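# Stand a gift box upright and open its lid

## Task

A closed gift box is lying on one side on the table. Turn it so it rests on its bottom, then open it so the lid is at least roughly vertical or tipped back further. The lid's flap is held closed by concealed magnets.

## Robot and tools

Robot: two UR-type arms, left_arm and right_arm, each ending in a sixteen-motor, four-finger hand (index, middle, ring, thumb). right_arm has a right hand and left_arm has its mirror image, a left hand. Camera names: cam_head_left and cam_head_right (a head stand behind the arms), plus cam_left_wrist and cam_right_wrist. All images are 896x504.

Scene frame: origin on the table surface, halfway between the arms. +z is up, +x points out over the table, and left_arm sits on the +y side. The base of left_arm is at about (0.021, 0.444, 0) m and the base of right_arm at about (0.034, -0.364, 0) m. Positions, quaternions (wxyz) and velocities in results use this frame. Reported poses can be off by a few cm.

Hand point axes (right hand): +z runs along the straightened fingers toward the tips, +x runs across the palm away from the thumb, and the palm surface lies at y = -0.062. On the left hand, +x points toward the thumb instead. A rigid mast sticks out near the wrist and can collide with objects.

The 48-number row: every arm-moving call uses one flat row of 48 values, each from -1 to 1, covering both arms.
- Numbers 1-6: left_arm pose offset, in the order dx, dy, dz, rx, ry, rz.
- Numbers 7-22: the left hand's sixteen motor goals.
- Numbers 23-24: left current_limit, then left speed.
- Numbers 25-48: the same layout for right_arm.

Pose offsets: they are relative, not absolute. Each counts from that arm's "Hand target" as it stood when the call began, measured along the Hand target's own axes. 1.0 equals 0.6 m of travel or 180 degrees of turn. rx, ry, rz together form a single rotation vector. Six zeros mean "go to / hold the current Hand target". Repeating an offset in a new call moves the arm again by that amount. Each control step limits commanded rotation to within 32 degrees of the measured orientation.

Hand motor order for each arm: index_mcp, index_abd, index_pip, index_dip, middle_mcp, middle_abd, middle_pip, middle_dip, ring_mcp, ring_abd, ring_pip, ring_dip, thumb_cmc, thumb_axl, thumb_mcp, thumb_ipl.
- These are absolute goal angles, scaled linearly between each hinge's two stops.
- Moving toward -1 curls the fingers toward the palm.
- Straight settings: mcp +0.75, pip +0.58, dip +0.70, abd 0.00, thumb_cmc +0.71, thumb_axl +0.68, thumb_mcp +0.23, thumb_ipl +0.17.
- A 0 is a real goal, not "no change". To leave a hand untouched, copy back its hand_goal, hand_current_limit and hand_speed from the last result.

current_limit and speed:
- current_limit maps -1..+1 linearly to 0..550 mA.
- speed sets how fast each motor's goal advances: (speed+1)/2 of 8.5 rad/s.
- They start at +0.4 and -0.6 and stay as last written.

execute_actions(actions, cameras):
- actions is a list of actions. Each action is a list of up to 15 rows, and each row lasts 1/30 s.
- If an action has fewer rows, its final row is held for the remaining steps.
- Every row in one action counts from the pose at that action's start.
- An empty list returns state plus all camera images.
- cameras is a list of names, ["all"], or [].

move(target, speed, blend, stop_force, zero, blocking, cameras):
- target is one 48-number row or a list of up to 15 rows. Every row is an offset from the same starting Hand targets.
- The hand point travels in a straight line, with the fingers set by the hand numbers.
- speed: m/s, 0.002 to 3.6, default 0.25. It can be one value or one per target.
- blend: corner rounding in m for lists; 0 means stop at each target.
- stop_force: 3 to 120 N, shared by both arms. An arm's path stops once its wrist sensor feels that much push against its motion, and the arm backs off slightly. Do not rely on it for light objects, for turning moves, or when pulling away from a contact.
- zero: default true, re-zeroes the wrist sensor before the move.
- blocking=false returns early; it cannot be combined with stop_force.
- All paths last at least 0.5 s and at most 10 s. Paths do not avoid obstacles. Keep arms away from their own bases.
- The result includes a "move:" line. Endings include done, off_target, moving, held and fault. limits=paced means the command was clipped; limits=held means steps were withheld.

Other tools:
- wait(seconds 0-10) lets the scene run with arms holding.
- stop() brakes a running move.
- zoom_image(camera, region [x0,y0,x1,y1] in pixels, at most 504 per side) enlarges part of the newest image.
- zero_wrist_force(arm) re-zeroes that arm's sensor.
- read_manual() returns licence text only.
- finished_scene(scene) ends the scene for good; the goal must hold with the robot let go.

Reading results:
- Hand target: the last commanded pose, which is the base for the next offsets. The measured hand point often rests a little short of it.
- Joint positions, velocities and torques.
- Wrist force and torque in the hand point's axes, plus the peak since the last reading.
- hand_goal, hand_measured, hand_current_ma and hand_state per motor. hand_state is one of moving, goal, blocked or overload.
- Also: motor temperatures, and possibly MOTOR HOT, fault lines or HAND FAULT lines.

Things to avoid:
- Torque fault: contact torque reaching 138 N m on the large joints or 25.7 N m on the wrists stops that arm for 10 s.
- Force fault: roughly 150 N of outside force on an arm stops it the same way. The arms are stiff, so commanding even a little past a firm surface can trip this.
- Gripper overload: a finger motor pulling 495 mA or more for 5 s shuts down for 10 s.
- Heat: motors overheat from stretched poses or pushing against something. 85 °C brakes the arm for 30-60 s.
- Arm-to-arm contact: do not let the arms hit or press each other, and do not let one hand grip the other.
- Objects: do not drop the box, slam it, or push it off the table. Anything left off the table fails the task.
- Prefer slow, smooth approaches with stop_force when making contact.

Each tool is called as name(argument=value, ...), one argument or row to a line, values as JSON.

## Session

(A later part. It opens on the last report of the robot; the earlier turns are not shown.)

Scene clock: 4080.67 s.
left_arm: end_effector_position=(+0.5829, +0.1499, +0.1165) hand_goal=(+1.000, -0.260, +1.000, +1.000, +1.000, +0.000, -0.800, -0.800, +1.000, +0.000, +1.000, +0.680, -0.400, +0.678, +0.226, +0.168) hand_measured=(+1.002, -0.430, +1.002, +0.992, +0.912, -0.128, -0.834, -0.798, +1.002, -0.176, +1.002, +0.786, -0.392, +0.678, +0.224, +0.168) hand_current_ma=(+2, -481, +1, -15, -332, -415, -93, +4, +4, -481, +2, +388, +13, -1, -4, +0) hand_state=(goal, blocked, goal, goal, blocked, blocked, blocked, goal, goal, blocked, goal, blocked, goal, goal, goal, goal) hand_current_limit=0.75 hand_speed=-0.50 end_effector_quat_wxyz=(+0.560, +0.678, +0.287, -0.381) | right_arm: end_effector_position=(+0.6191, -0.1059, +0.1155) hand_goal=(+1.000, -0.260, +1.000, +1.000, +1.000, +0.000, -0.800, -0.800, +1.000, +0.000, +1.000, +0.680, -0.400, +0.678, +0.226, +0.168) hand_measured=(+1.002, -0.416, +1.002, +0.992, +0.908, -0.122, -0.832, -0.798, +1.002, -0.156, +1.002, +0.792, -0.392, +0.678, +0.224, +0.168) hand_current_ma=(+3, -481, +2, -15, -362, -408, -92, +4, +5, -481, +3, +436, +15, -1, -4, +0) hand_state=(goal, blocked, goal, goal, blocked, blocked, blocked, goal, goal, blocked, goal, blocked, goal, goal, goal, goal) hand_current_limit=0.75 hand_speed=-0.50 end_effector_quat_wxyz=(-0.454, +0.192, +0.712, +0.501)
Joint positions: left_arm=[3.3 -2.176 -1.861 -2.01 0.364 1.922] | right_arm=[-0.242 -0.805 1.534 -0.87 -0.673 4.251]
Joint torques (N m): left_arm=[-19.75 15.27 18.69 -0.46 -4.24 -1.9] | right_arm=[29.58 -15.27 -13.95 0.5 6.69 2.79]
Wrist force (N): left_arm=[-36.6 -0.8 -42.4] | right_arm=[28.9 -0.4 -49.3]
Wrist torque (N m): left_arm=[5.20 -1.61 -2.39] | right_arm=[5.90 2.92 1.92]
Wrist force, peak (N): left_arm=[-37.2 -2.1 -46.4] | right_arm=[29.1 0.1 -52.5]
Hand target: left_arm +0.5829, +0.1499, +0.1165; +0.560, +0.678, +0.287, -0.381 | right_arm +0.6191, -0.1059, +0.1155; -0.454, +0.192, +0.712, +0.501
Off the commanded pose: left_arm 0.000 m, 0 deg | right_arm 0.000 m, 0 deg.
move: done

move(
  target=[-0.0108,-0.0318,-0.0942,0,0,0,1,0,1,1,1,0,-0.8,-0.8,1,0,1,0.7,-0.4,0.678,0.226,0.168,0.6,-0.5,0.0108,-0.0318,-0.0942,0,0,0,1,0,1,1,1,0,-0.8,-0.8,1,0,1,0.7,-0.4,0.678,0.226,0.168,0.6,-0.5],
  speed=0.08,
  cameras=["all"],
)

zoom_image(
  camera="cam_head_right",
  region=[350, 350, 450, 400],
)

zoom_image(
  camera="cam_left_wrist",
  region=[560, 0, 760, 200],
)

Scene clock: 4322.47 s.
left_arm: end_effector_position=(+0.5749, +0.2092, +0.1164) hand_goal=(+1.000, +0.000, +1.000, +1.000, +1.000, +0.000, -0.800, -0.800, +1.000, +0.000, +1.000, +0.700, -0.400, +0.678, +0.226, +0.168) hand_measured=(+0.980, -0.038, +0.988, +0.994, +1.000, -0.002, -0.802, -0.798, +1.000, +0.000, +1.000, +0.704, -0.392, +0.678, +0.224, +0.168) hand_current_ma=(-51, -90, -27, -11, +0, -2, -4, +4, +0, +0, +0, +5, +13, -1, -4, +0) hand_state=(blocked, blocked, goal, goal, goal, goal, goal, goal, goal, goal, goal, goal, goal, goal, goal, goal) hand_current_limit=0.60 hand_speed=-0.50 end_effector_quat_wxyz=(+0.560, +0.678, +0.287, -0.381) | right_arm: end_effector_position=(+0.6275, -0.1652, +0.1155) hand_goal=(+1.000, +0.000, +1.000, +1.000, +1.000, +0.000, -0.800, -0.800, +1.000, +0.000, +1.000, +0.700, -0.400, +0.678, +0.226, +0.168) hand_measured=(+0.974, -0.040, +0.986, +0.992, +1.000, -0.002, -0.802, -0.798, +1.000, +0.000, +1.000, +0.704, -0.392, +0.678, +0.224, +0.168) hand_current_ma=(-74, -100, -35, -17, +0, -2, -3, +4, +0, +0, +0, +6, +15, -1, -4, +0) hand_state=(blocked, blocked, goal, goal, goal, goal, goal, goal, goal, goal, goal, goal, goal, goal, goal, goal) hand_current_limit=0.60 hand_speed=-0.50 end_effector_quat_wxyz=(-0.454, +0.192, +0.712, +0.501)
Joint positions: left_arm=[3.419 -2.166 -1.877 -2.059 0.48 1.982] | right_arm=[-0.334 -0.785 1.493 -0.835 -0.764 4.232]
Joint torques (N m): left_arm=[6.54 53.56 -0.25 -2.34 1.34 1.75] | right_arm=[-7.04 -30.85 -27.06 2.54 -3.04 -1.91]
Wrist force (N): left_arm=[-8.9 2.2 -1.2] | right_arm=[-3.4 -2.1 -2.0]
Wrist torque (N m): left_arm=[0.10 0.94 -0.97] | right_arm=[-0.22 0.71 -0.07]
Wrist force, peak (N): left_arm=[-37.9 0.4 -42.5] | right_arm=[30.0 0.4 -49.8]
Hand target: left_arm +0.5748, +0.2093, +0.1164; +0.560, +0.678, +0.287, -0.381 | right_arm +0.6275, -0.1653, +0.1155; -0.454, +0.192, +0.712, +0.501
Off the commanded pose: left_arm 0.000 m, 0 deg | right_arm 0.000 m, 0 deg.
move: done

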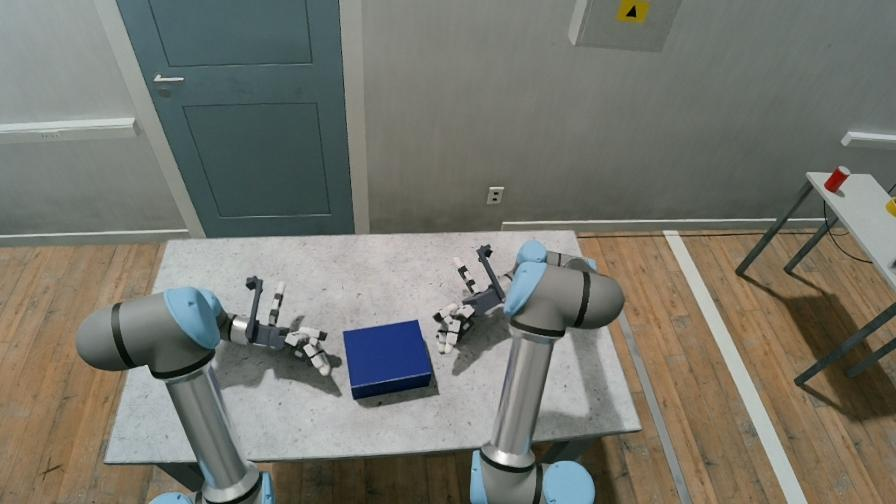

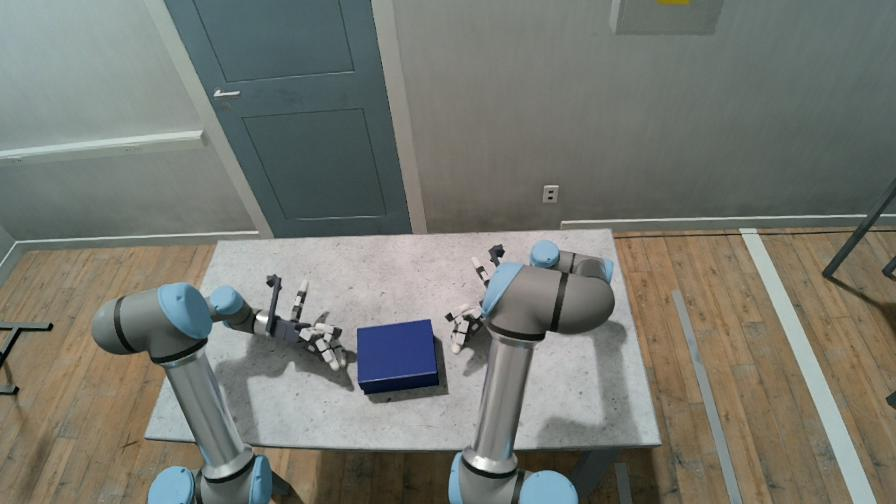

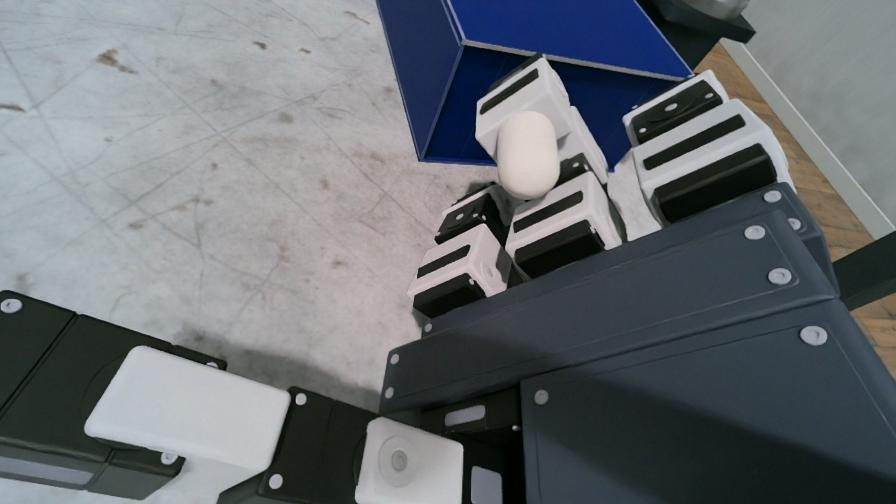

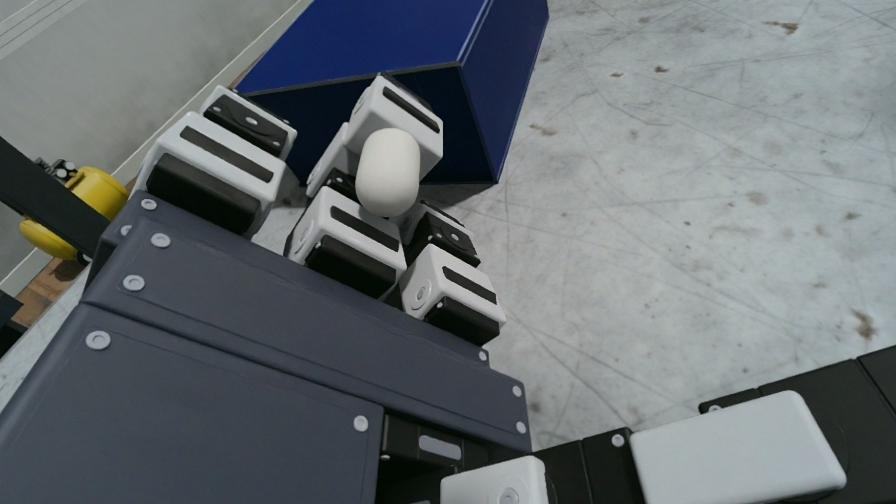

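Scaled by 5.040 from the camera's 896x504 image, which has a finer 1280x720 frame.

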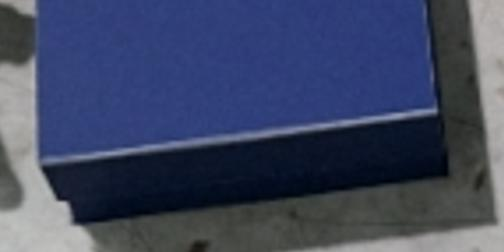

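Scaled by 2.520 from the camera's 896x504 image, which has a finer 1280x720 frame.

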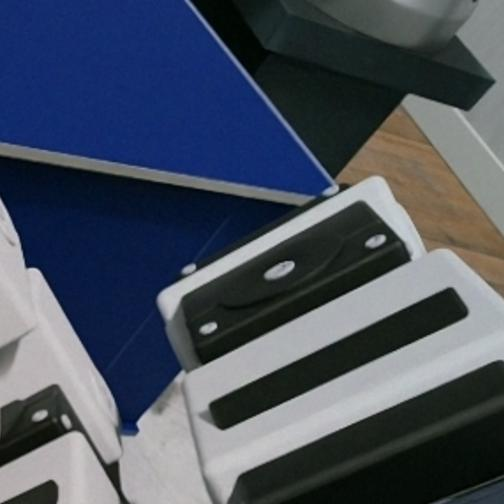

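move(
  target=[0.0108,0.0318,0.0942,0,0,0,1,0,1,1,1,0,-0.8,-0.8,1,0,1,0.7,-0.4,0.678,0.226,0.168,0.6,-0.5,-0.0108,0.0318,0.0942,0,0,0,1,0,1,1,1,0,-0.8,-0.8,1,0,1,0.7,-0.4,0.678,0.226,0.168,0.6,-0.5],
  speed=0.03,
  stop_force=12,
)

move(
  target=[0.1157,0.1692,-0.0704,0,0,0,1,0,1,1,1,0,-0.8,-0.8,1,0,1,0.7,-0.4,0.678,0.226,0.168,0.6,-0.5,-0.1157,0.1692,-0.0704,0,0,0,1,0,1,1,1,0,-0.8,-0.8,1,0,1,0.7,-0.4,0.678,0.226,0.168,0.6,-0.5],
  speed=0.05,
  cameras=["cam_head_left","cam_head_right"],
)

Scene clock: 4393.27 s.
left_arm: end_effector_position=(+0.5808, +0.1644, +0.1165) hand_goal=(+1.000, +0.000, +1.000, +1.000, +1.000, +0.000, -0.800, -0.800, +1.000, +0.000, +1.000, +0.700, -0.400, +0.678, +0.226, +0.168) hand_measured=(+0.998, -0.054, +0.996, +0.998, +0.994, -0.018, -0.828, -0.798, +1.000, +0.000, +1.000, +0.704, -0.392, +0.678, +0.224, +0.168) hand_current_ma=(-4, -140, -6, -2, -9, -33, -72, +4, +0, +0, +0, +5, +14, -1, -4, +0) hand_state=(goal, blocked, goal, goal, goal, goal, blocked, goal, goal, goal, goal, goal, goal, goal, goal, goal) hand_current_limit=0.60 hand_speed=-0.50 end_effector_quat_wxyz=(+0.560, +0.678, +0.287, -0.381) | right_arm: end_effector_position=(+0.6212, -0.1212, +0.1155) hand_goal=(+1.000, +0.000, +1.000, +1.000, +1.000, +0.000, -0.800, -0.800, +1.000, +0.000, +1.000, +0.700, -0.400, +0.678, +0.226, +0.168) hand_measured=(+0.998, -0.060, +0.996, +0.998, +0.996, -0.012, -0.828, -0.798, +1.000, +0.000, +1.000, +0.704, -0.392, +0.678, +0.224, +0.168) hand_current_ma=(-3, -170, -6, -2, -7, -25, -75, +4, +0, +0, +0, +6, +15, -1, -4, +0) hand_state=(goal, blocked, goal, goal, goal, goal, blocked, goal, goal, goal, goal, goal, goal, goal, goal, goal) hand_current_limit=0.60 hand_speed=-0.50 end_effector_quat_wxyz=(-0.454, +0.192, +0.712, +0.501)
Joint positions: left_arm=[3.329 -2.173 -1.866 -2.025 0.392 1.94] | right_arm=[-0.266 -0.801 1.526 -0.861 -0.697 4.245]
Joint torques (N m): left_arm=[6.83 52.26 -0.38 -1.47 1.07 1.88] | right_arm=[-5.72 -28.19 -26.33 1.48 -2.21 -2.01]
Wrist force (N): left_arm=[-13.4 2.6 -3.0] | right_arm=[2.8 -2.2 -4.9]
Wrist torque (N m): left_arm=[0.29 0.68 -1.29] | right_arm=[0.06 1.02 0.31]
Wrist force, peak (N): left_arm=[-17.7 0.2 -14.5] | right_arm=[6.4 -3.2 -15.6]
Hand target: left_arm +0.5808, +0.1644, +0.1165; +0.560, +0.678, +0.287, -0.381 (not the last commanded pose) | right_arm +0.6212, -0.1212, +0.1155; -0.454, +0.192, +0.712, +0.501 (not the last commanded pose)
Off the commanded pose: left_arm 0.015 m, 0 deg | right_arm 0.015 m, 0 deg.
move: contact (left_arm, right_arm)

Scene clock: 4396.50 s.
left_arm: end_effector_position=(+0.7097, +0.1819, +0.1166) hand_goal=(+1.000, +0.000, +1.000, +1.000, +1.000, +0.000, -0.800, -0.800, +1.000, +0.000, +1.000, +0.700, -0.400, +0.678, +0.226, +0.168) hand_measured=(+0.998, -0.054, +0.996, +0.998, +1.000, -0.002, -0.802, -0.798, +1.000, +0.000, +1.000, +0.704, -0.392, +0.678, +0.224, +0.168) hand_current_ma=(-4, -139, -6, -2, +0, -2, -4, +4, +0, +0, +0, +5, +14, -1, -4, +0) hand_state=(goal, blocked, goal, goal, goal, goal, goal, goal, goal, goal, goal, goal, goal, goal, goal, goal) hand_current_limit=0.60 hand_speed=-0.50 end_effector_quat_wxyz=(+0.560, +0.678, +0.287, -0.381) | right_arm: end_effector_position=(+0.7499, -0.1029, +0.1157) hand_goal=(+1.000, +0.000, +1.000, +1.000, +1.000, +0.000, -0.800, -0.800, +1.000, +0.000, +1.000, +0.700, -0.400, +0.678, +0.226, +0.168) hand_measured=(+0.998, -0.060, +0.996, +0.998, +1.000, -0.002, -0.802, -0.798, +1.000, +0.000, +1.000, +0.704, -0.392, +0.678, +0.224, +0.168) hand_current_ma=(-5, -170, -7, -3, +0, -2, -3, +4, +0, +0, +0, +6, +15, -1, -4, +0) hand_state=(goal, blocked, goal, goal, goal, goal, goal, goal, goal, goal, goal, goal, goal, goal, goal, goal) hand_current_limit=0.60 hand_speed=-0.50 end_effector_quat_wxyz=(-0.454, +0.192, +0.712, +0.501)
Joint positions: left_arm=[3.319 -2.391 -1.429 -2.238 0.382 1.934] | right_arm=[-0.203 -0.531 0.98 -0.596 -0.635 4.26]
Joint torques (N m): left_arm=[-5.67 38.51 24.82 -1.68 -1.18 2] | right_arm=[6.9 -41.02 -30.12 2.09 3.43 -2.09]
Wrist force (N): left_arm=[-11.8 1.7 -1.6] | right_arm=[-1.2 -2.8 -2.9]
Wrist torque (N m): left_arm=[0.20 0.77 -1.34] | right_arm=[-0.03 0.72 0.07]
Wrist force, peak (N): left_arm=[-15.1 2.0 -4.2] | right_arm=[3.7 -2.6 -6.7]
Hand target: left_arm +0.7097, +0.1819, +0.1166; +0.560, +0.678, +0.287, -0.381 | right_arm +0.7500, -0.1029, +0.1157; -0.454, +0.192, +0.712, +0.501
Off the commanded pose: left_arm 0.000 m, 0 deg | right_arm 0.000 m, 0 deg.
move: done
Images, in order (width x height): cam_head_left 896x504, cam_head_right 896x504.

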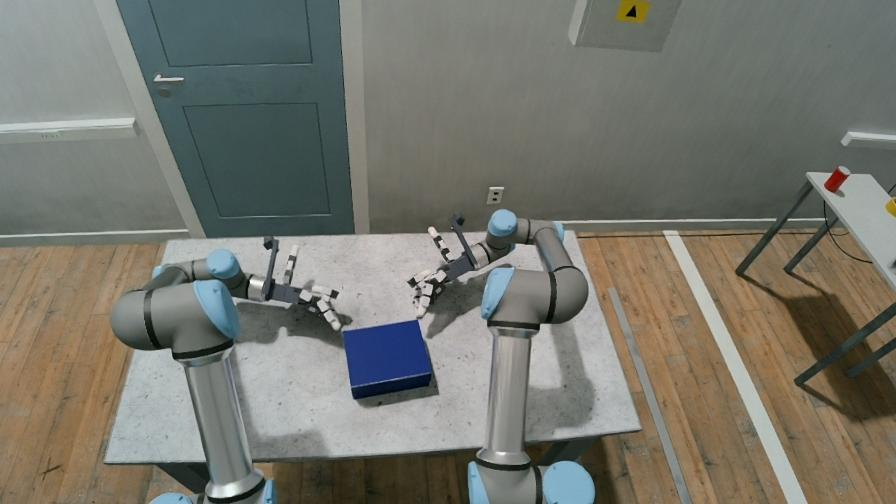

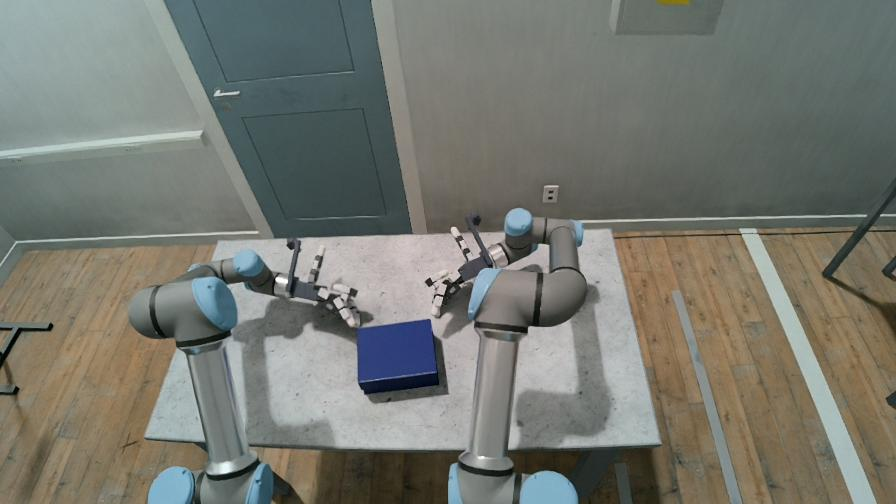

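move(
  target=[
    [-0.238,-0.088,-0.177,0,0,0,1,0,1,1,1,0,-0.8,-0.8,1,0,1,0.7,-0.4,0.678,0.226,0.168,0.6,-0.5,0.574,-0.207,-0.2485,0,0,0,1,0,1,1,1,0,-0.8,-0.8,1,0,1,0.7,-0.4,0.678,0.226,0.168,0.6,-0.5],
    [-0.238,-0.088,-0.177,0,0,0,1,0,1,0.7,1,0,1,0.7,1,0,1,0.7,-0.4,0.678,0.226,0.168,0.6,-0.5,0.644,-0.249,-0.026,-0.1388,-0.2702,-0.0716,1,0,1,0.7,1,0,1,0.7,1,0,1,0.7,-0.4,0.678,0.226,0.168,0.6,-0.5],
    [-0.238,-0.088,-0.177,0,0,0,1,0,1,0.7,1,0,1,0.7,1,0,1,0.7,-0.4,0.678,0.226,0.168,0.6,-0.5,0.5315,-0.264,0.3345,-0.2776,-0.5403,-0.1432,1,0,1,0.7,1,0,1,0.7,1,0,1,0.7,-0.4,0.678,0.226,0.168,0.6,-0.5],
  ],
  speed=0.25,
  cameras=["cam_head_left","cam_head_right"],
)

Scene clock: 4435.70 s.
left_arm: end_effector_position=(+0.6097, +0.3021, +0.2166) hand_goal=(+1.000, +0.000, +1.000, +0.700, +1.000, +0.000, +1.000, +0.700, +1.000, +0.000, +1.000, +0.700, -0.400, +0.678, +0.226, +0.168) hand_measured=(+1.000, +0.000, +0.998, +0.702, +1.000, +0.000, +0.998, +0.698, +1.000, +0.000, +1.000, +0.704, -0.392, +0.678, +0.224, +0.168) hand_current_ma=(+0, +0, -2, +4, +0, +1, -3, -4, +0, +0, +0, +5, +14, -1, -4, +0) hand_state=(goal, goal, goal, goal, goal, goal, goal, goal, goal, goal, goal, goal, goal, goal, goal, goal) hand_current_limit=0.60 hand_speed=-0.50 end_effector_quat_wxyz=(+0.560, +0.678, +0.287, -0.381) | right_arm: end_effector_position=(+0.3796, -0.0501, +0.2800) hand_goal=(+1.000, +0.000, +1.000, +0.700, +1.000, +0.000, +1.000, +0.700, +1.000, +0.000, +1.000, +0.700, -0.400, +0.678, +0.226, +0.168) hand_measured=(+1.000, +0.000, +0.998, +0.704, +1.000, +0.000, +0.998, +0.698, +1.000, +0.000, +1.000, +0.704, -0.394, +0.678, +0.224, +0.168) hand_current_ma=(+0, +0, -2, +5, +0, -1, -2, -4, +0, +1, +0, +6, +11, -1, -4, +0) hand_state=(goal, goal, goal, goal, goal, goal, goal, goal, goal, goal, goal, goal, goal, goal, goal, goal) hand_current_limit=0.60 hand_speed=-0.50 end_effector_quat_wxyz=(+0.455, +0.463, +0.581, +0.491)
Joint positions: left_arm=[3.563 -2.086 -1.667 -2.388 0.623 2.027] | right_arm=[0.732 -0.958 2.461 -4.517 -2.195 6.284]
Joint torques (N m): left_arm=[6.86 53.99 3.29 -2.91 0.99 1.82] | right_arm=[6.77 -14.4 -14.22 -3.59 -3.29 2.19]
Wrist force (N): left_arm=[-8.3 0.8 -2.0] | right_arm=[-2.2 -5.0 -2.8]
Wrist torque (N m): left_arm=[0.24 1.07 -0.78] | right_arm=[-0.19 0.56 -0.25]
Wrist force, peak (N): left_arm=[-12.1 2.1 -1.6] | right_arm=[-4.5 -3.6 -3.1]
Hand target: left_arm +0.6097, +0.3021, +0.2166; +0.560, +0.678, +0.287, -0.381 | right_arm +0.3795, -0.0500, +0.2800; +0.426, +0.499, +0.574, +0.490
Off the commanded pose: left_arm 0.000 m, 0 deg | right_arm 0.000 m, 5 deg.
joint sent to its limit (right arm) — joint 6 (wrist 3), upper limit. The joint targets are off in orientation, not in position.
move: off_target (right_arm); limits=paced
Images, in order (width x height): cam_head_left 896x504, cam_head_right 896x504.

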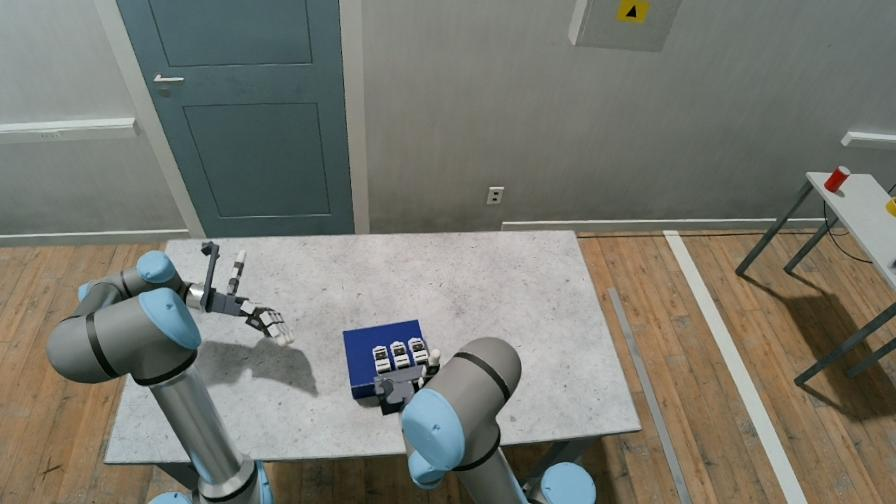

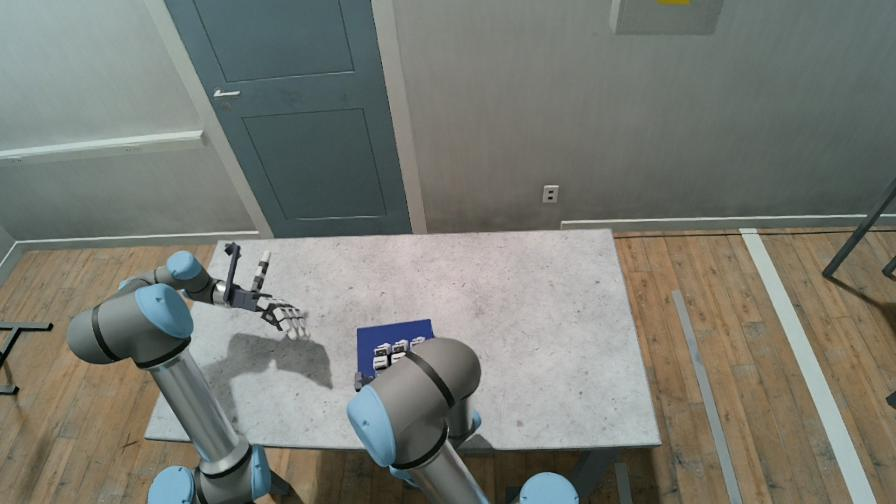

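move(
  target=[
    [0,0,0,0,0,0,1,0,1,0.7,1,0,1,0.7,1,0,1,0.7,-0.4,0.678,0.226,0.168,0.6,-0.5,0.0367,-0.032,-0.2025,-0.017,0.003,-0.024,1,0,1,0.7,1,0,1,0.7,1,0,1,0.7,-0.4,0.678,0.226,0.168,0.6,-0.5],
    [0,0,0,0,0,0,1,0,1,0.7,1,0,1,0.7,1,0,1,0.7,-0.4,0.678,0.226,0.168,0.6,-0.5,0.0367,-0.199,-0.1761,-0.017,0.003,-0.024,1,0,1,0.7,1,0,1,0.7,1,0,1,0.7,-0.4,0.678,0.226,0.168,0.6,-0.5],
  ],
  speed=0.12,
  cameras=["all"],
)

Scene clock: 4469.30 s.
left_arm: end_effector_position=(+0.6097, +0.3021, +0.2166) hand_goal=(+1.000, +0.000, +1.000, +0.700, +1.000, +0.000, +1.000, +0.700, +1.000, +0.000, +1.000, +0.700, -0.400, +0.678, +0.226, +0.168) hand_measured=(+1.000, +0.000, +0.998, +0.702, +1.000, +0.000, +0.998, +0.698, +1.000, +0.000, +1.000, +0.704, -0.392, +0.678, +0.224, +0.168) hand_current_ma=(+0, +0, -2, +4, +0, +1, -3, -4, +0, +0, +0, +5, +14, -1, -4, +0) hand_state=(goal, goal, goal, goal, goal, goal, goal, goal, goal, goal, goal, goal, goal, goal, goal, goal) hand_current_limit=0.60 hand_speed=-0.50 end_effector_quat_wxyz=(+0.560, +0.678, +0.287, -0.381) | right_arm: end_effector_position=(+0.3036, -0.0475, +0.2803) hand_goal=(+1.000, +0.000, +1.000, +0.700, +1.000, +0.000, +1.000, +0.700, +1.000, +0.000, +1.000, +0.700, -0.400, +0.678, +0.226, +0.168) hand_measured=(+1.000, +0.000, +1.000, +0.704, +1.000, +0.000, +0.998, +0.698, +1.000, +0.000, +1.000, +0.704, -0.394, +0.678, +0.224, +0.168) hand_current_ma=(+0, +0, -1, +5, +0, -1, -1, -4, +0, +1, +0, +6, +10, -1, -3, +0) hand_state=(goal, goal, goal, goal, goal, goal, goal, goal, goal, goal, goal, goal, goal, goal, goal, goal) hand_current_limit=0.60 hand_speed=-0.50 end_effector_quat_wxyz=(+0.462, +0.452, +0.582, +0.493)
Joint positions: left_arm=[3.563 -2.086 -1.667 -2.388 0.623 2.027] | right_arm=[0.942 -0.945 2.51 -4.58 -2.398 6.284]
Joint torques (N m): left_arm=[5.98 54.47 4.17 -2.58 0.4 1.61] | right_arm=[-5.71 -38.31 -12.06 0.39 2.82 2.18]
Wrist force (N): left_arm=[-8.5 0.9 -2.0] | right_arm=[-1.8 -5.2 -3.2]
Wrist torque (N m): left_arm=[0.24 1.10 -0.81] | right_arm=[-0.17 0.51 -0.24]
Wrist force, peak (N): left_arm=[-8.9 0.8 -2.2] | right_arm=[-1.9 -5.5 -5.8]
Hand target: left_arm +0.6097, +0.3021, +0.2166; +0.560, +0.678, +0.287, -0.381 | right_arm +0.3037, -0.0475, +0.2803; +0.462, +0.452, +0.582, +0.493 (not the last commanded pose)
Off the commanded pose: left_arm 0.000 m, 0 deg | right_arm 0.113 m, 2 deg.
joint sent to its limit (right arm) — joint 6 (wrist 3), upper limit.
move: held (right_arm; a check stopped the path); path passed 0 of 2 targets; limits=held
pose unreachable (right arm): on one or more control steps of this call, first in action 0 (counted from 0), this arm could not follow its commanded pose, so it was not sent that pose on those steps. It may still have moved: this result reports where it is.
cause: moving toward the commanded pose would bring two parts of the arm too close to each other (joints 4 (wrist 1) to 6 (wrist 3) lie between them).

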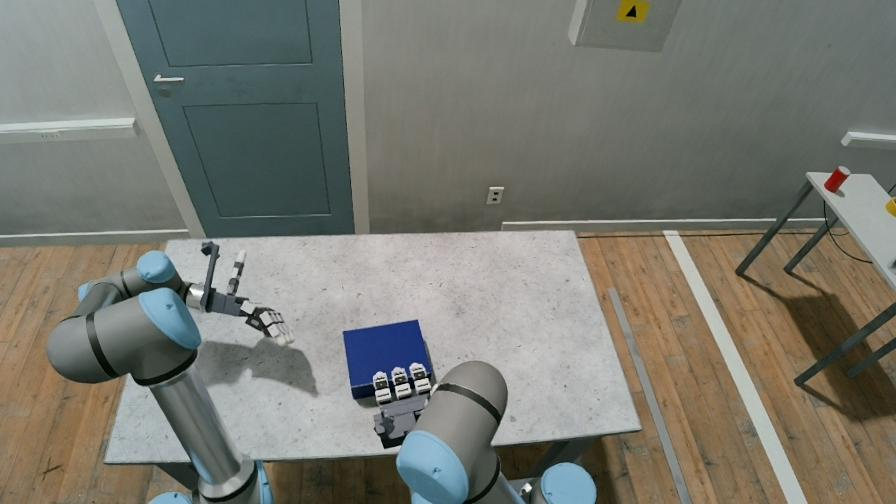

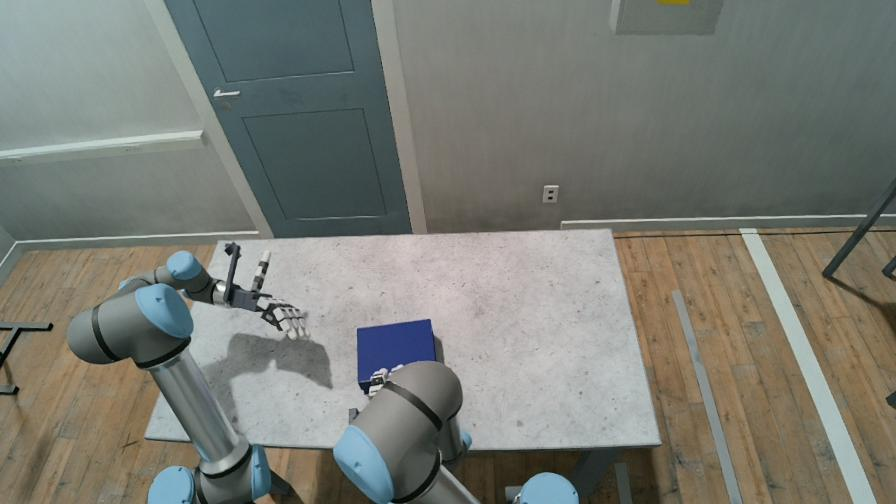

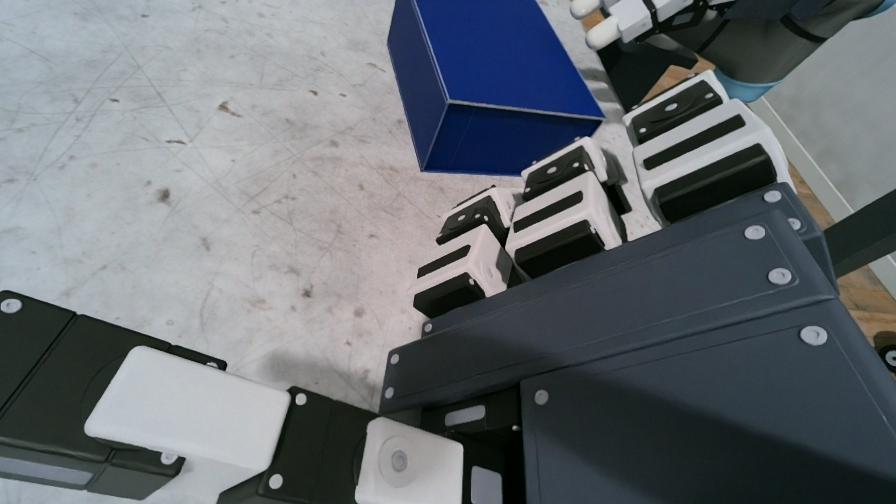

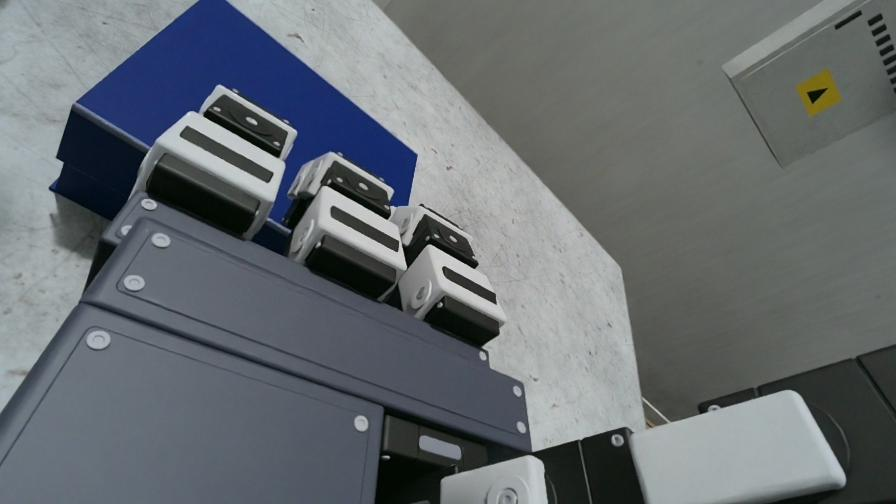

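zoom_image(
  camera="cam_right_wrist",
  region=[30, 80, 190, 220],
)

zoom_image(
  camera="cam_left_wrist",
  region=[380, 60, 620, 200],
)

Scaled by 3.150 from the camera's 896x504 image, which has a finer 1280x720 frame.

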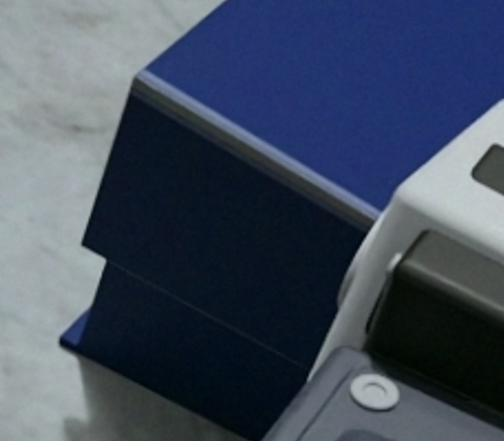

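Scaled by 2.100 from the camera's 896x504 image, which has a finer 1280x720 frame.

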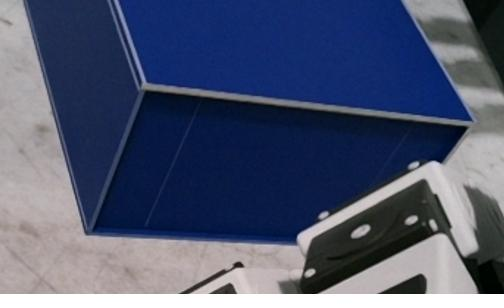

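move(
  target=[
    [0,0,0,0,0,0,1,-0.23,1,1,1,0,1,1,1,0.23,1,1,-0.4,0.678,0.226,0.168,0.6,-0.5,-0.379,0.1145,0.1757,0.0943,0.25,0.0806,1,-0.23,1,1,1,0,1,1,1,0.23,1,1,-0.4,0.678,0.226,0.168,0.6,-0.5],
    [0,0,0,0,0,0,1,-0.23,1,1,1,0,1,1,1,0.23,1,1,-0.4,0.678,0.226,0.168,0.6,-0.5,-0.584,0.0173,0.4362,0.1885,0.5003,0.1612,1,-0.23,1,1,1,0,1,1,1,0.23,1,1,-0.4,0.678,0.226,0.168,0.6,-0.5],
    [0.0287,-0.1723,0.1875,-0.05,0.0505,0.0577,1,-0.23,1,1,1,0,1,1,1,0.23,1,1,-0.4,0.678,0.226,0.168,0.6,-0.5,-0.2715,-0.2285,0.4192,0.1885,0.5003,0.1612,1,-0.23,1,1,1,0,1,1,1,0.23,1,1,-0.4,0.678,0.226,0.168,0.6,-0.5],
  ],
  speed=[0.2,0.2,0.15],
  cameras=["all"],
)

Scene clock: 4568.30 s.
left_arm: end_effector_position=(+0.6097, +0.3021, +0.2166) hand_goal=(+1.000, -0.230, +1.000, +1.000, +1.000, +0.000, +1.000, +1.000, +1.000, +0.230, +1.000, +1.000, -0.400, +0.678, +0.226, +0.168) hand_measured=(+1.000, -0.202, +0.998, +0.996, +1.000, +0.004, +1.000, +0.998, +1.000, +0.208, +1.000, +0.996, -0.392, +0.678, +0.224, +0.168) hand_current_ma=(+0, +61, -2, -4, +0, +4, +0, -3, +0, -42, +0, -5, +14, -1, -4, +0) hand_state=(goal, blocked, goal, goal, goal, goal, goal, goal, goal, blocked, goal, goal, goal, goal, goal, goal) hand_current_limit=0.60 hand_speed=-0.50 end_effector_quat_wxyz=(+0.560, +0.678, +0.287, -0.381) | right_arm: end_effector_position=(+0.3325, -0.0928, +0.2983) hand_goal=(+1.000, -0.230, +1.000, +1.000, +1.000, +0.000, +1.000, +1.000, +1.000, +0.230, +1.000, +1.000, -0.400, +0.678, +0.226, +0.168) hand_measured=(+1.000, -0.206, +1.000, +0.996, +1.000, +0.000, +1.000, +0.998, +1.000, +0.206, +1.000, +0.996, -0.396, +0.678, +0.224, +0.168) hand_current_ma=(+0, +52, -1, -6, +0, -1, +0, -2, +0, -56, +0, -6, +8, -1, -3, +0) hand_state=(goal, blocked, goal, goal, goal, goal, goal, goal, goal, blocked, goal, goal, goal, goal, goal, goal) hand_current_limit=0.60 hand_speed=-0.50 end_effector_quat_wxyz=(+0.405, +0.433, +0.616, +0.518)
Joint positions: left_arm=[3.563 -2.086 -1.667 -2.388 0.623 2.027] | right_arm=[0.614 -1.075 2.727 -4.649 -1.933 6.284]
Joint torques (N m): left_arm=[5.08 54.71 4.89 -2.46 -0.04 1.66] | right_arm=[7.01 -7.37 -10.69 -0.07 -3.2 2.18]
Wrist force (N): left_arm=[-8.6 0.6 -2.0] | right_arm=[-2.9 -4.5 -3.0]
Wrist torque (N m): left_arm=[0.22 1.10 -0.80] | right_arm=[-0.16 0.63 -0.31]
Wrist force, peak (N): left_arm=[-8.9 0.8 -2.2] | right_arm=[-6.0 -3.9 -3.0]
Hand target: left_arm +0.6097, +0.3021, +0.2166; +0.560, +0.678, +0.287, -0.381 (not the last commanded pose) | right_arm +0.3325, -0.0928, +0.2983; +0.405, +0.433, +0.616, +0.518 (not the last commanded pose)
Off the commanded pose: left_arm 0.154 m, 16 deg | right_arm 0.299 m, 92 deg.
move: held (right_arm; a check stopped the path), off_target (left_arm); path passed 0 of 3 targets; limits=held
pose unreachable (right arm): on one or more control steps of this call, first in action 0 (counted from 0), this arm could not follow its commanded pose, so it was not sent that pose on those steps. It may still have moved: this result reports where it is.
cause: moving toward the commanded pose would bring two parts of the arm too close to each other (joints 3 (elbow) to 5 (wrist 2) lie between them).

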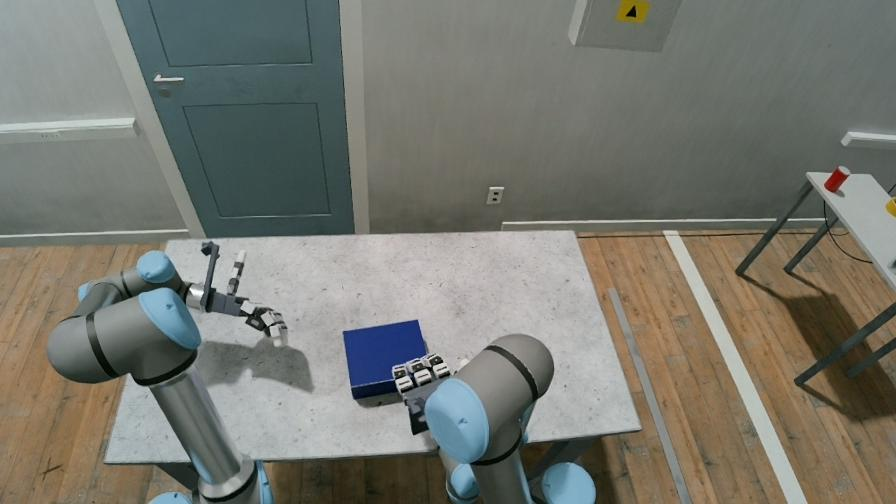

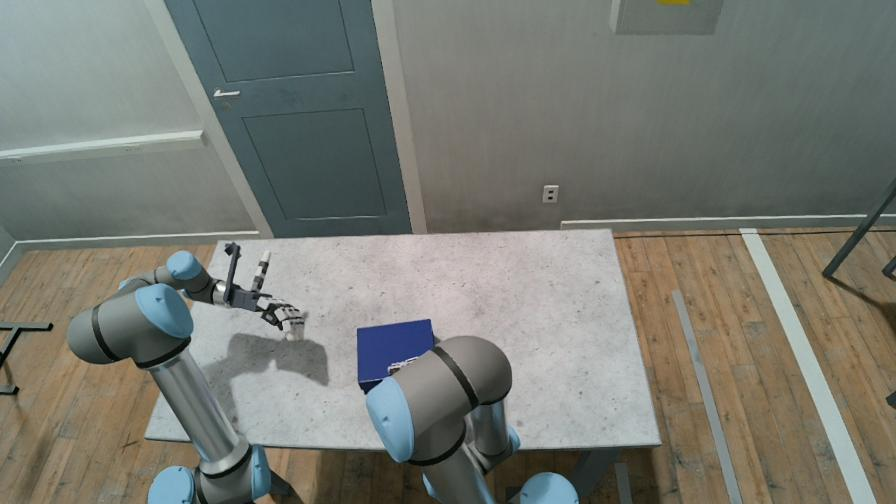

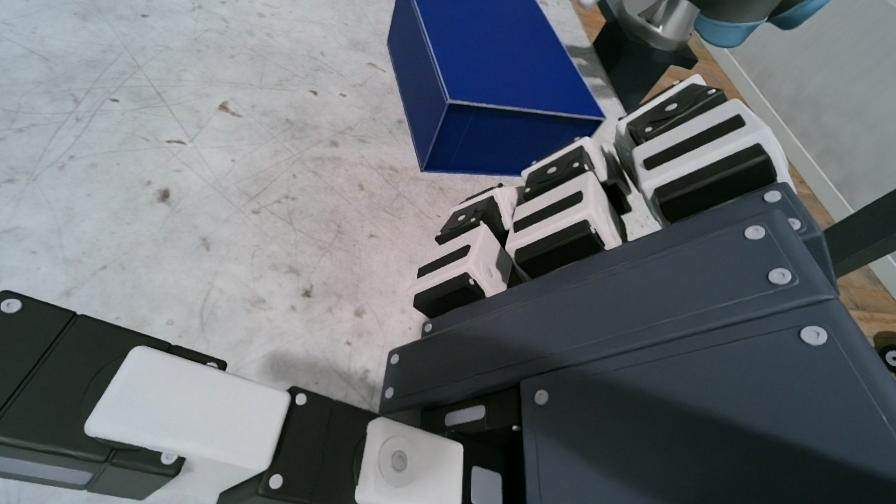

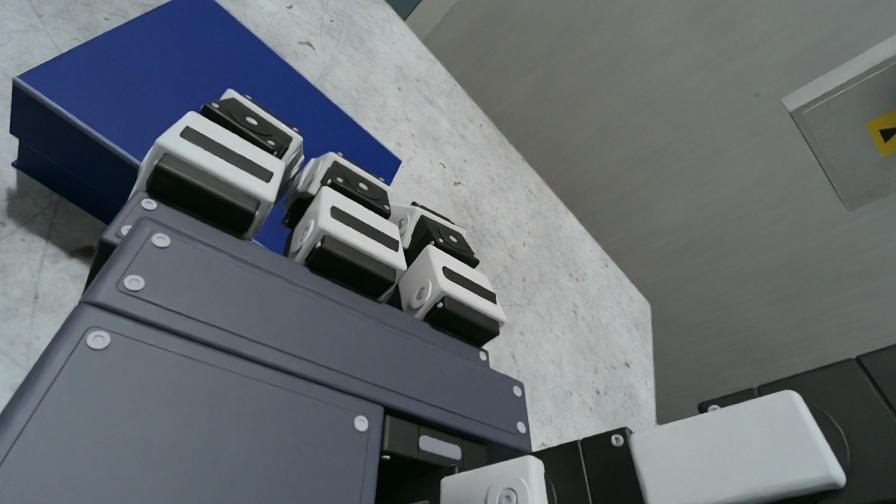

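move(
  target=[
    [0,0,0,0,0,0,1,-0.23,1,1,1,0,1,1,1,0.23,1,1,-0.4,0.678,0.226,0.168,0.6,-0.5,-0.0427,0.123,0.1785,0,0,0,1,-0.23,1,1,1,0,1,1,1,0.23,1,1,-0.4,0.678,0.226,0.168,0.6,-0.5],
    [0,0,0,0,0,0,1,-0.23,1,1,1,0,1,1,1,0.23,1,1,-0.4,0.678,0.226,0.168,0.6,-0.5,-0.2915,0.1478,0.1857,0.0853,0.2286,0.0774,1,-0.23,1,1,1,0,1,1,1,0.23,1,1,-0.4,0.678,0.226,0.168,0.6,-0.5],
    [0,0,0,0,0,0,1,-0.23,1,1,1,0,1,1,1,0.23,1,1,-0.4,0.678,0.226,0.168,0.6,-0.5,-0.5205,0.0557,0.336,0.1706,0.4572,0.1548,1,-0.23,1,1,1,0,1,1,1,0.23,1,1,-0.4,0.678,0.226,0.168,0.6,-0.5],
    [0.0287,-0.1723,0.1875,-0.05,0.0505,0.0577,1,-0.23,1,1,1,0,1,1,1,0.23,1,1,-0.4,0.678,0.226,0.168,0.6,-0.5,-0.246,-0.2342,0.3658,0.1706,0.4572,0.1548,1,-0.23,1,1,1,0,1,1,1,0.23,1,1,-0.4,0.678,0.226,0.168,0.6,-0.5],
  ],
  speed=0.25,
  cameras=["all"],
)

Scene clock: 4607.17 s.
left_arm: end_effector_position=(+0.5127, +0.2131, +0.1371) hand_goal=(+1.000, -0.230, +1.000, +1.000, +1.000, +0.000, +1.000, +1.000, +1.000, +0.230, +1.000, +1.000, -0.400, +0.678, +0.226, +0.168) hand_measured=(+1.000, -0.202, +0.998, +0.996, +1.000, +0.004, +1.000, +0.998, +1.000, +0.208, +1.000, +0.996, -0.392, +0.678, +0.224, +0.168) hand_current_ma=(+0, +61, -2, -4, +0, +4, +0, -3, +0, -42, +0, -5, +14, -1, -4, +0) hand_state=(goal, blocked, goal, goal, goal, goal, goal, goal, goal, blocked, goal, goal, goal, goal, goal, goal) hand_current_limit=0.60 hand_speed=-0.50 end_effector_quat_wxyz=(+0.619, +0.683, +0.297, -0.251) | right_arm: end_effector_position=(+0.5684, -0.1826, +0.1371) hand_goal=(+1.000, -0.230, +1.000, +1.000, +1.000, +0.000, +1.000, +1.000, +1.000, +0.230, +1.000, +1.000, -0.400, +0.678, +0.226, +0.168) hand_measured=(+1.000, -0.206, +1.000, +0.996, +1.000, +0.000, +1.000, +0.998, +1.000, +0.206, +1.000, +0.996, -0.394, +0.678, +0.224, +0.168) hand_current_ma=(+0, +52, -1, -6, +0, -1, +0, -2, +0, -56, +0, -6, +13, -1, -3, +0) hand_state=(goal, blocked, goal, goal, goal, goal, goal, goal, goal, blocked, goal, goal, goal, goal, goal, goal) hand_current_limit=0.60 hand_speed=-0.50 end_effector_quat_wxyz=(-0.332, +0.198, +0.718, +0.578)
Joint positions: left_arm=[3.474 -1.962 -2.242 -1.731 0.324 2.015] | right_arm=[-0.427 -0.987 1.859 -1.057 -0.641 4.082]
Joint torques (N m): left_arm=[-5.87 43.58 -2.4 2.67 -2.41 -0.95] | right_arm=[7.42 -22.58 -5.02 -1.14 3.26 2.34]
Wrist force (N): left_arm=[-8.1 1.4 -1.8] | right_arm=[-3.6 -3.6 -2.9]
Wrist torque (N m): left_arm=[0.32 1.06 -0.65] | right_arm=[-0.02 0.53 -0.46]
Wrist force, peak (N): left_arm=[-8.8 1.5 -2.8] | right_arm=[-2.8 -5.3 -3.7]
Hand target: left_arm +0.5127, +0.2131, +0.1371; +0.619, +0.683, +0.297, -0.251 | right_arm +0.5684, -0.1826, +0.1371; -0.332, +0.198, +0.718, +0.578
Off the commanded pose: left_arm 0.000 m, 0 deg | right_arm 0.000 m, 0 deg.
move: done

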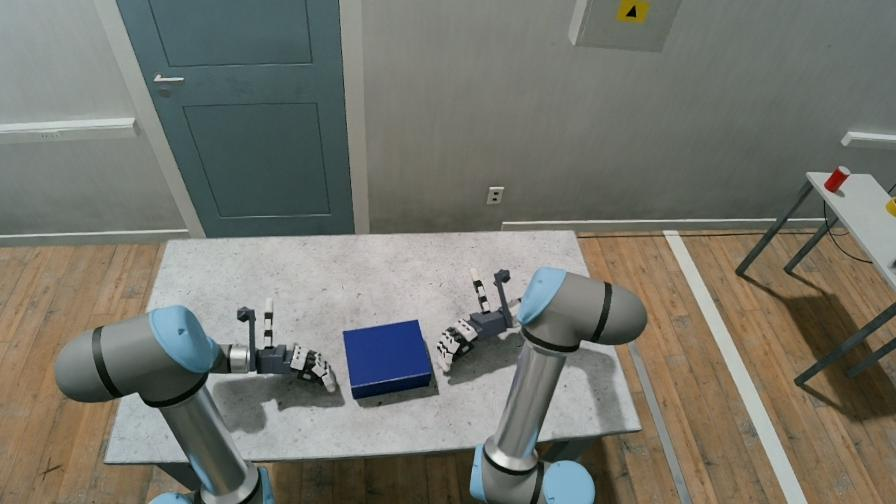

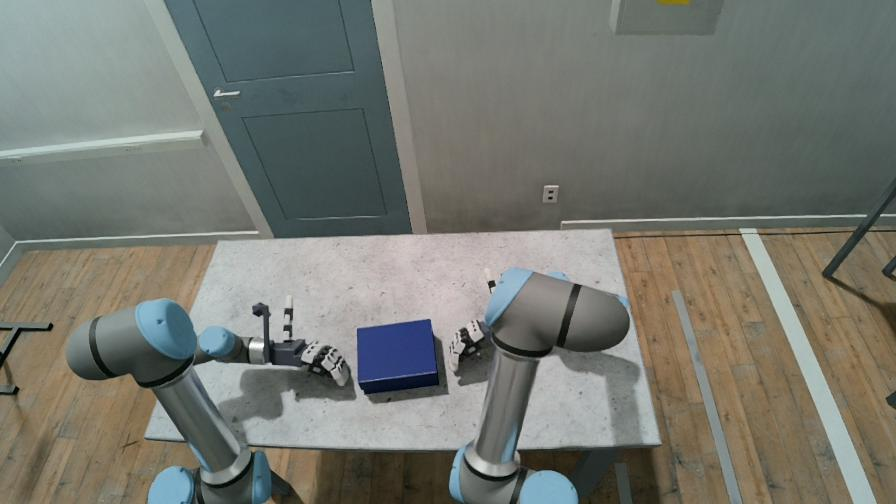

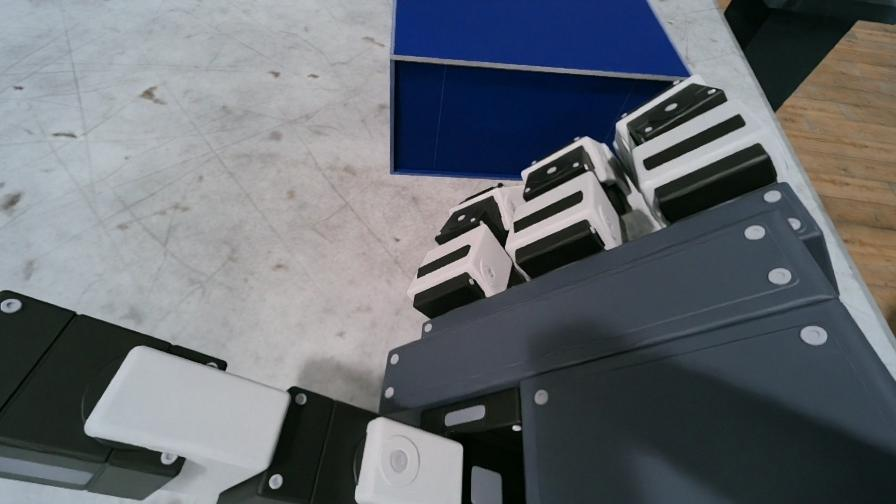

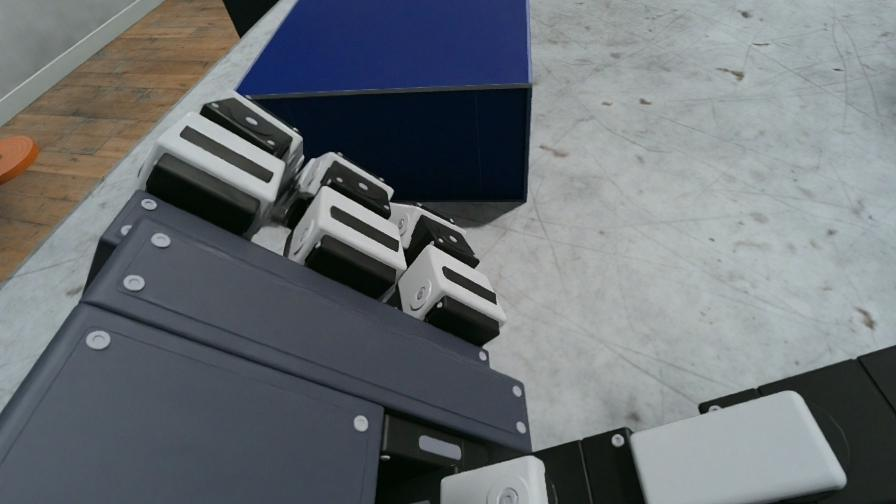

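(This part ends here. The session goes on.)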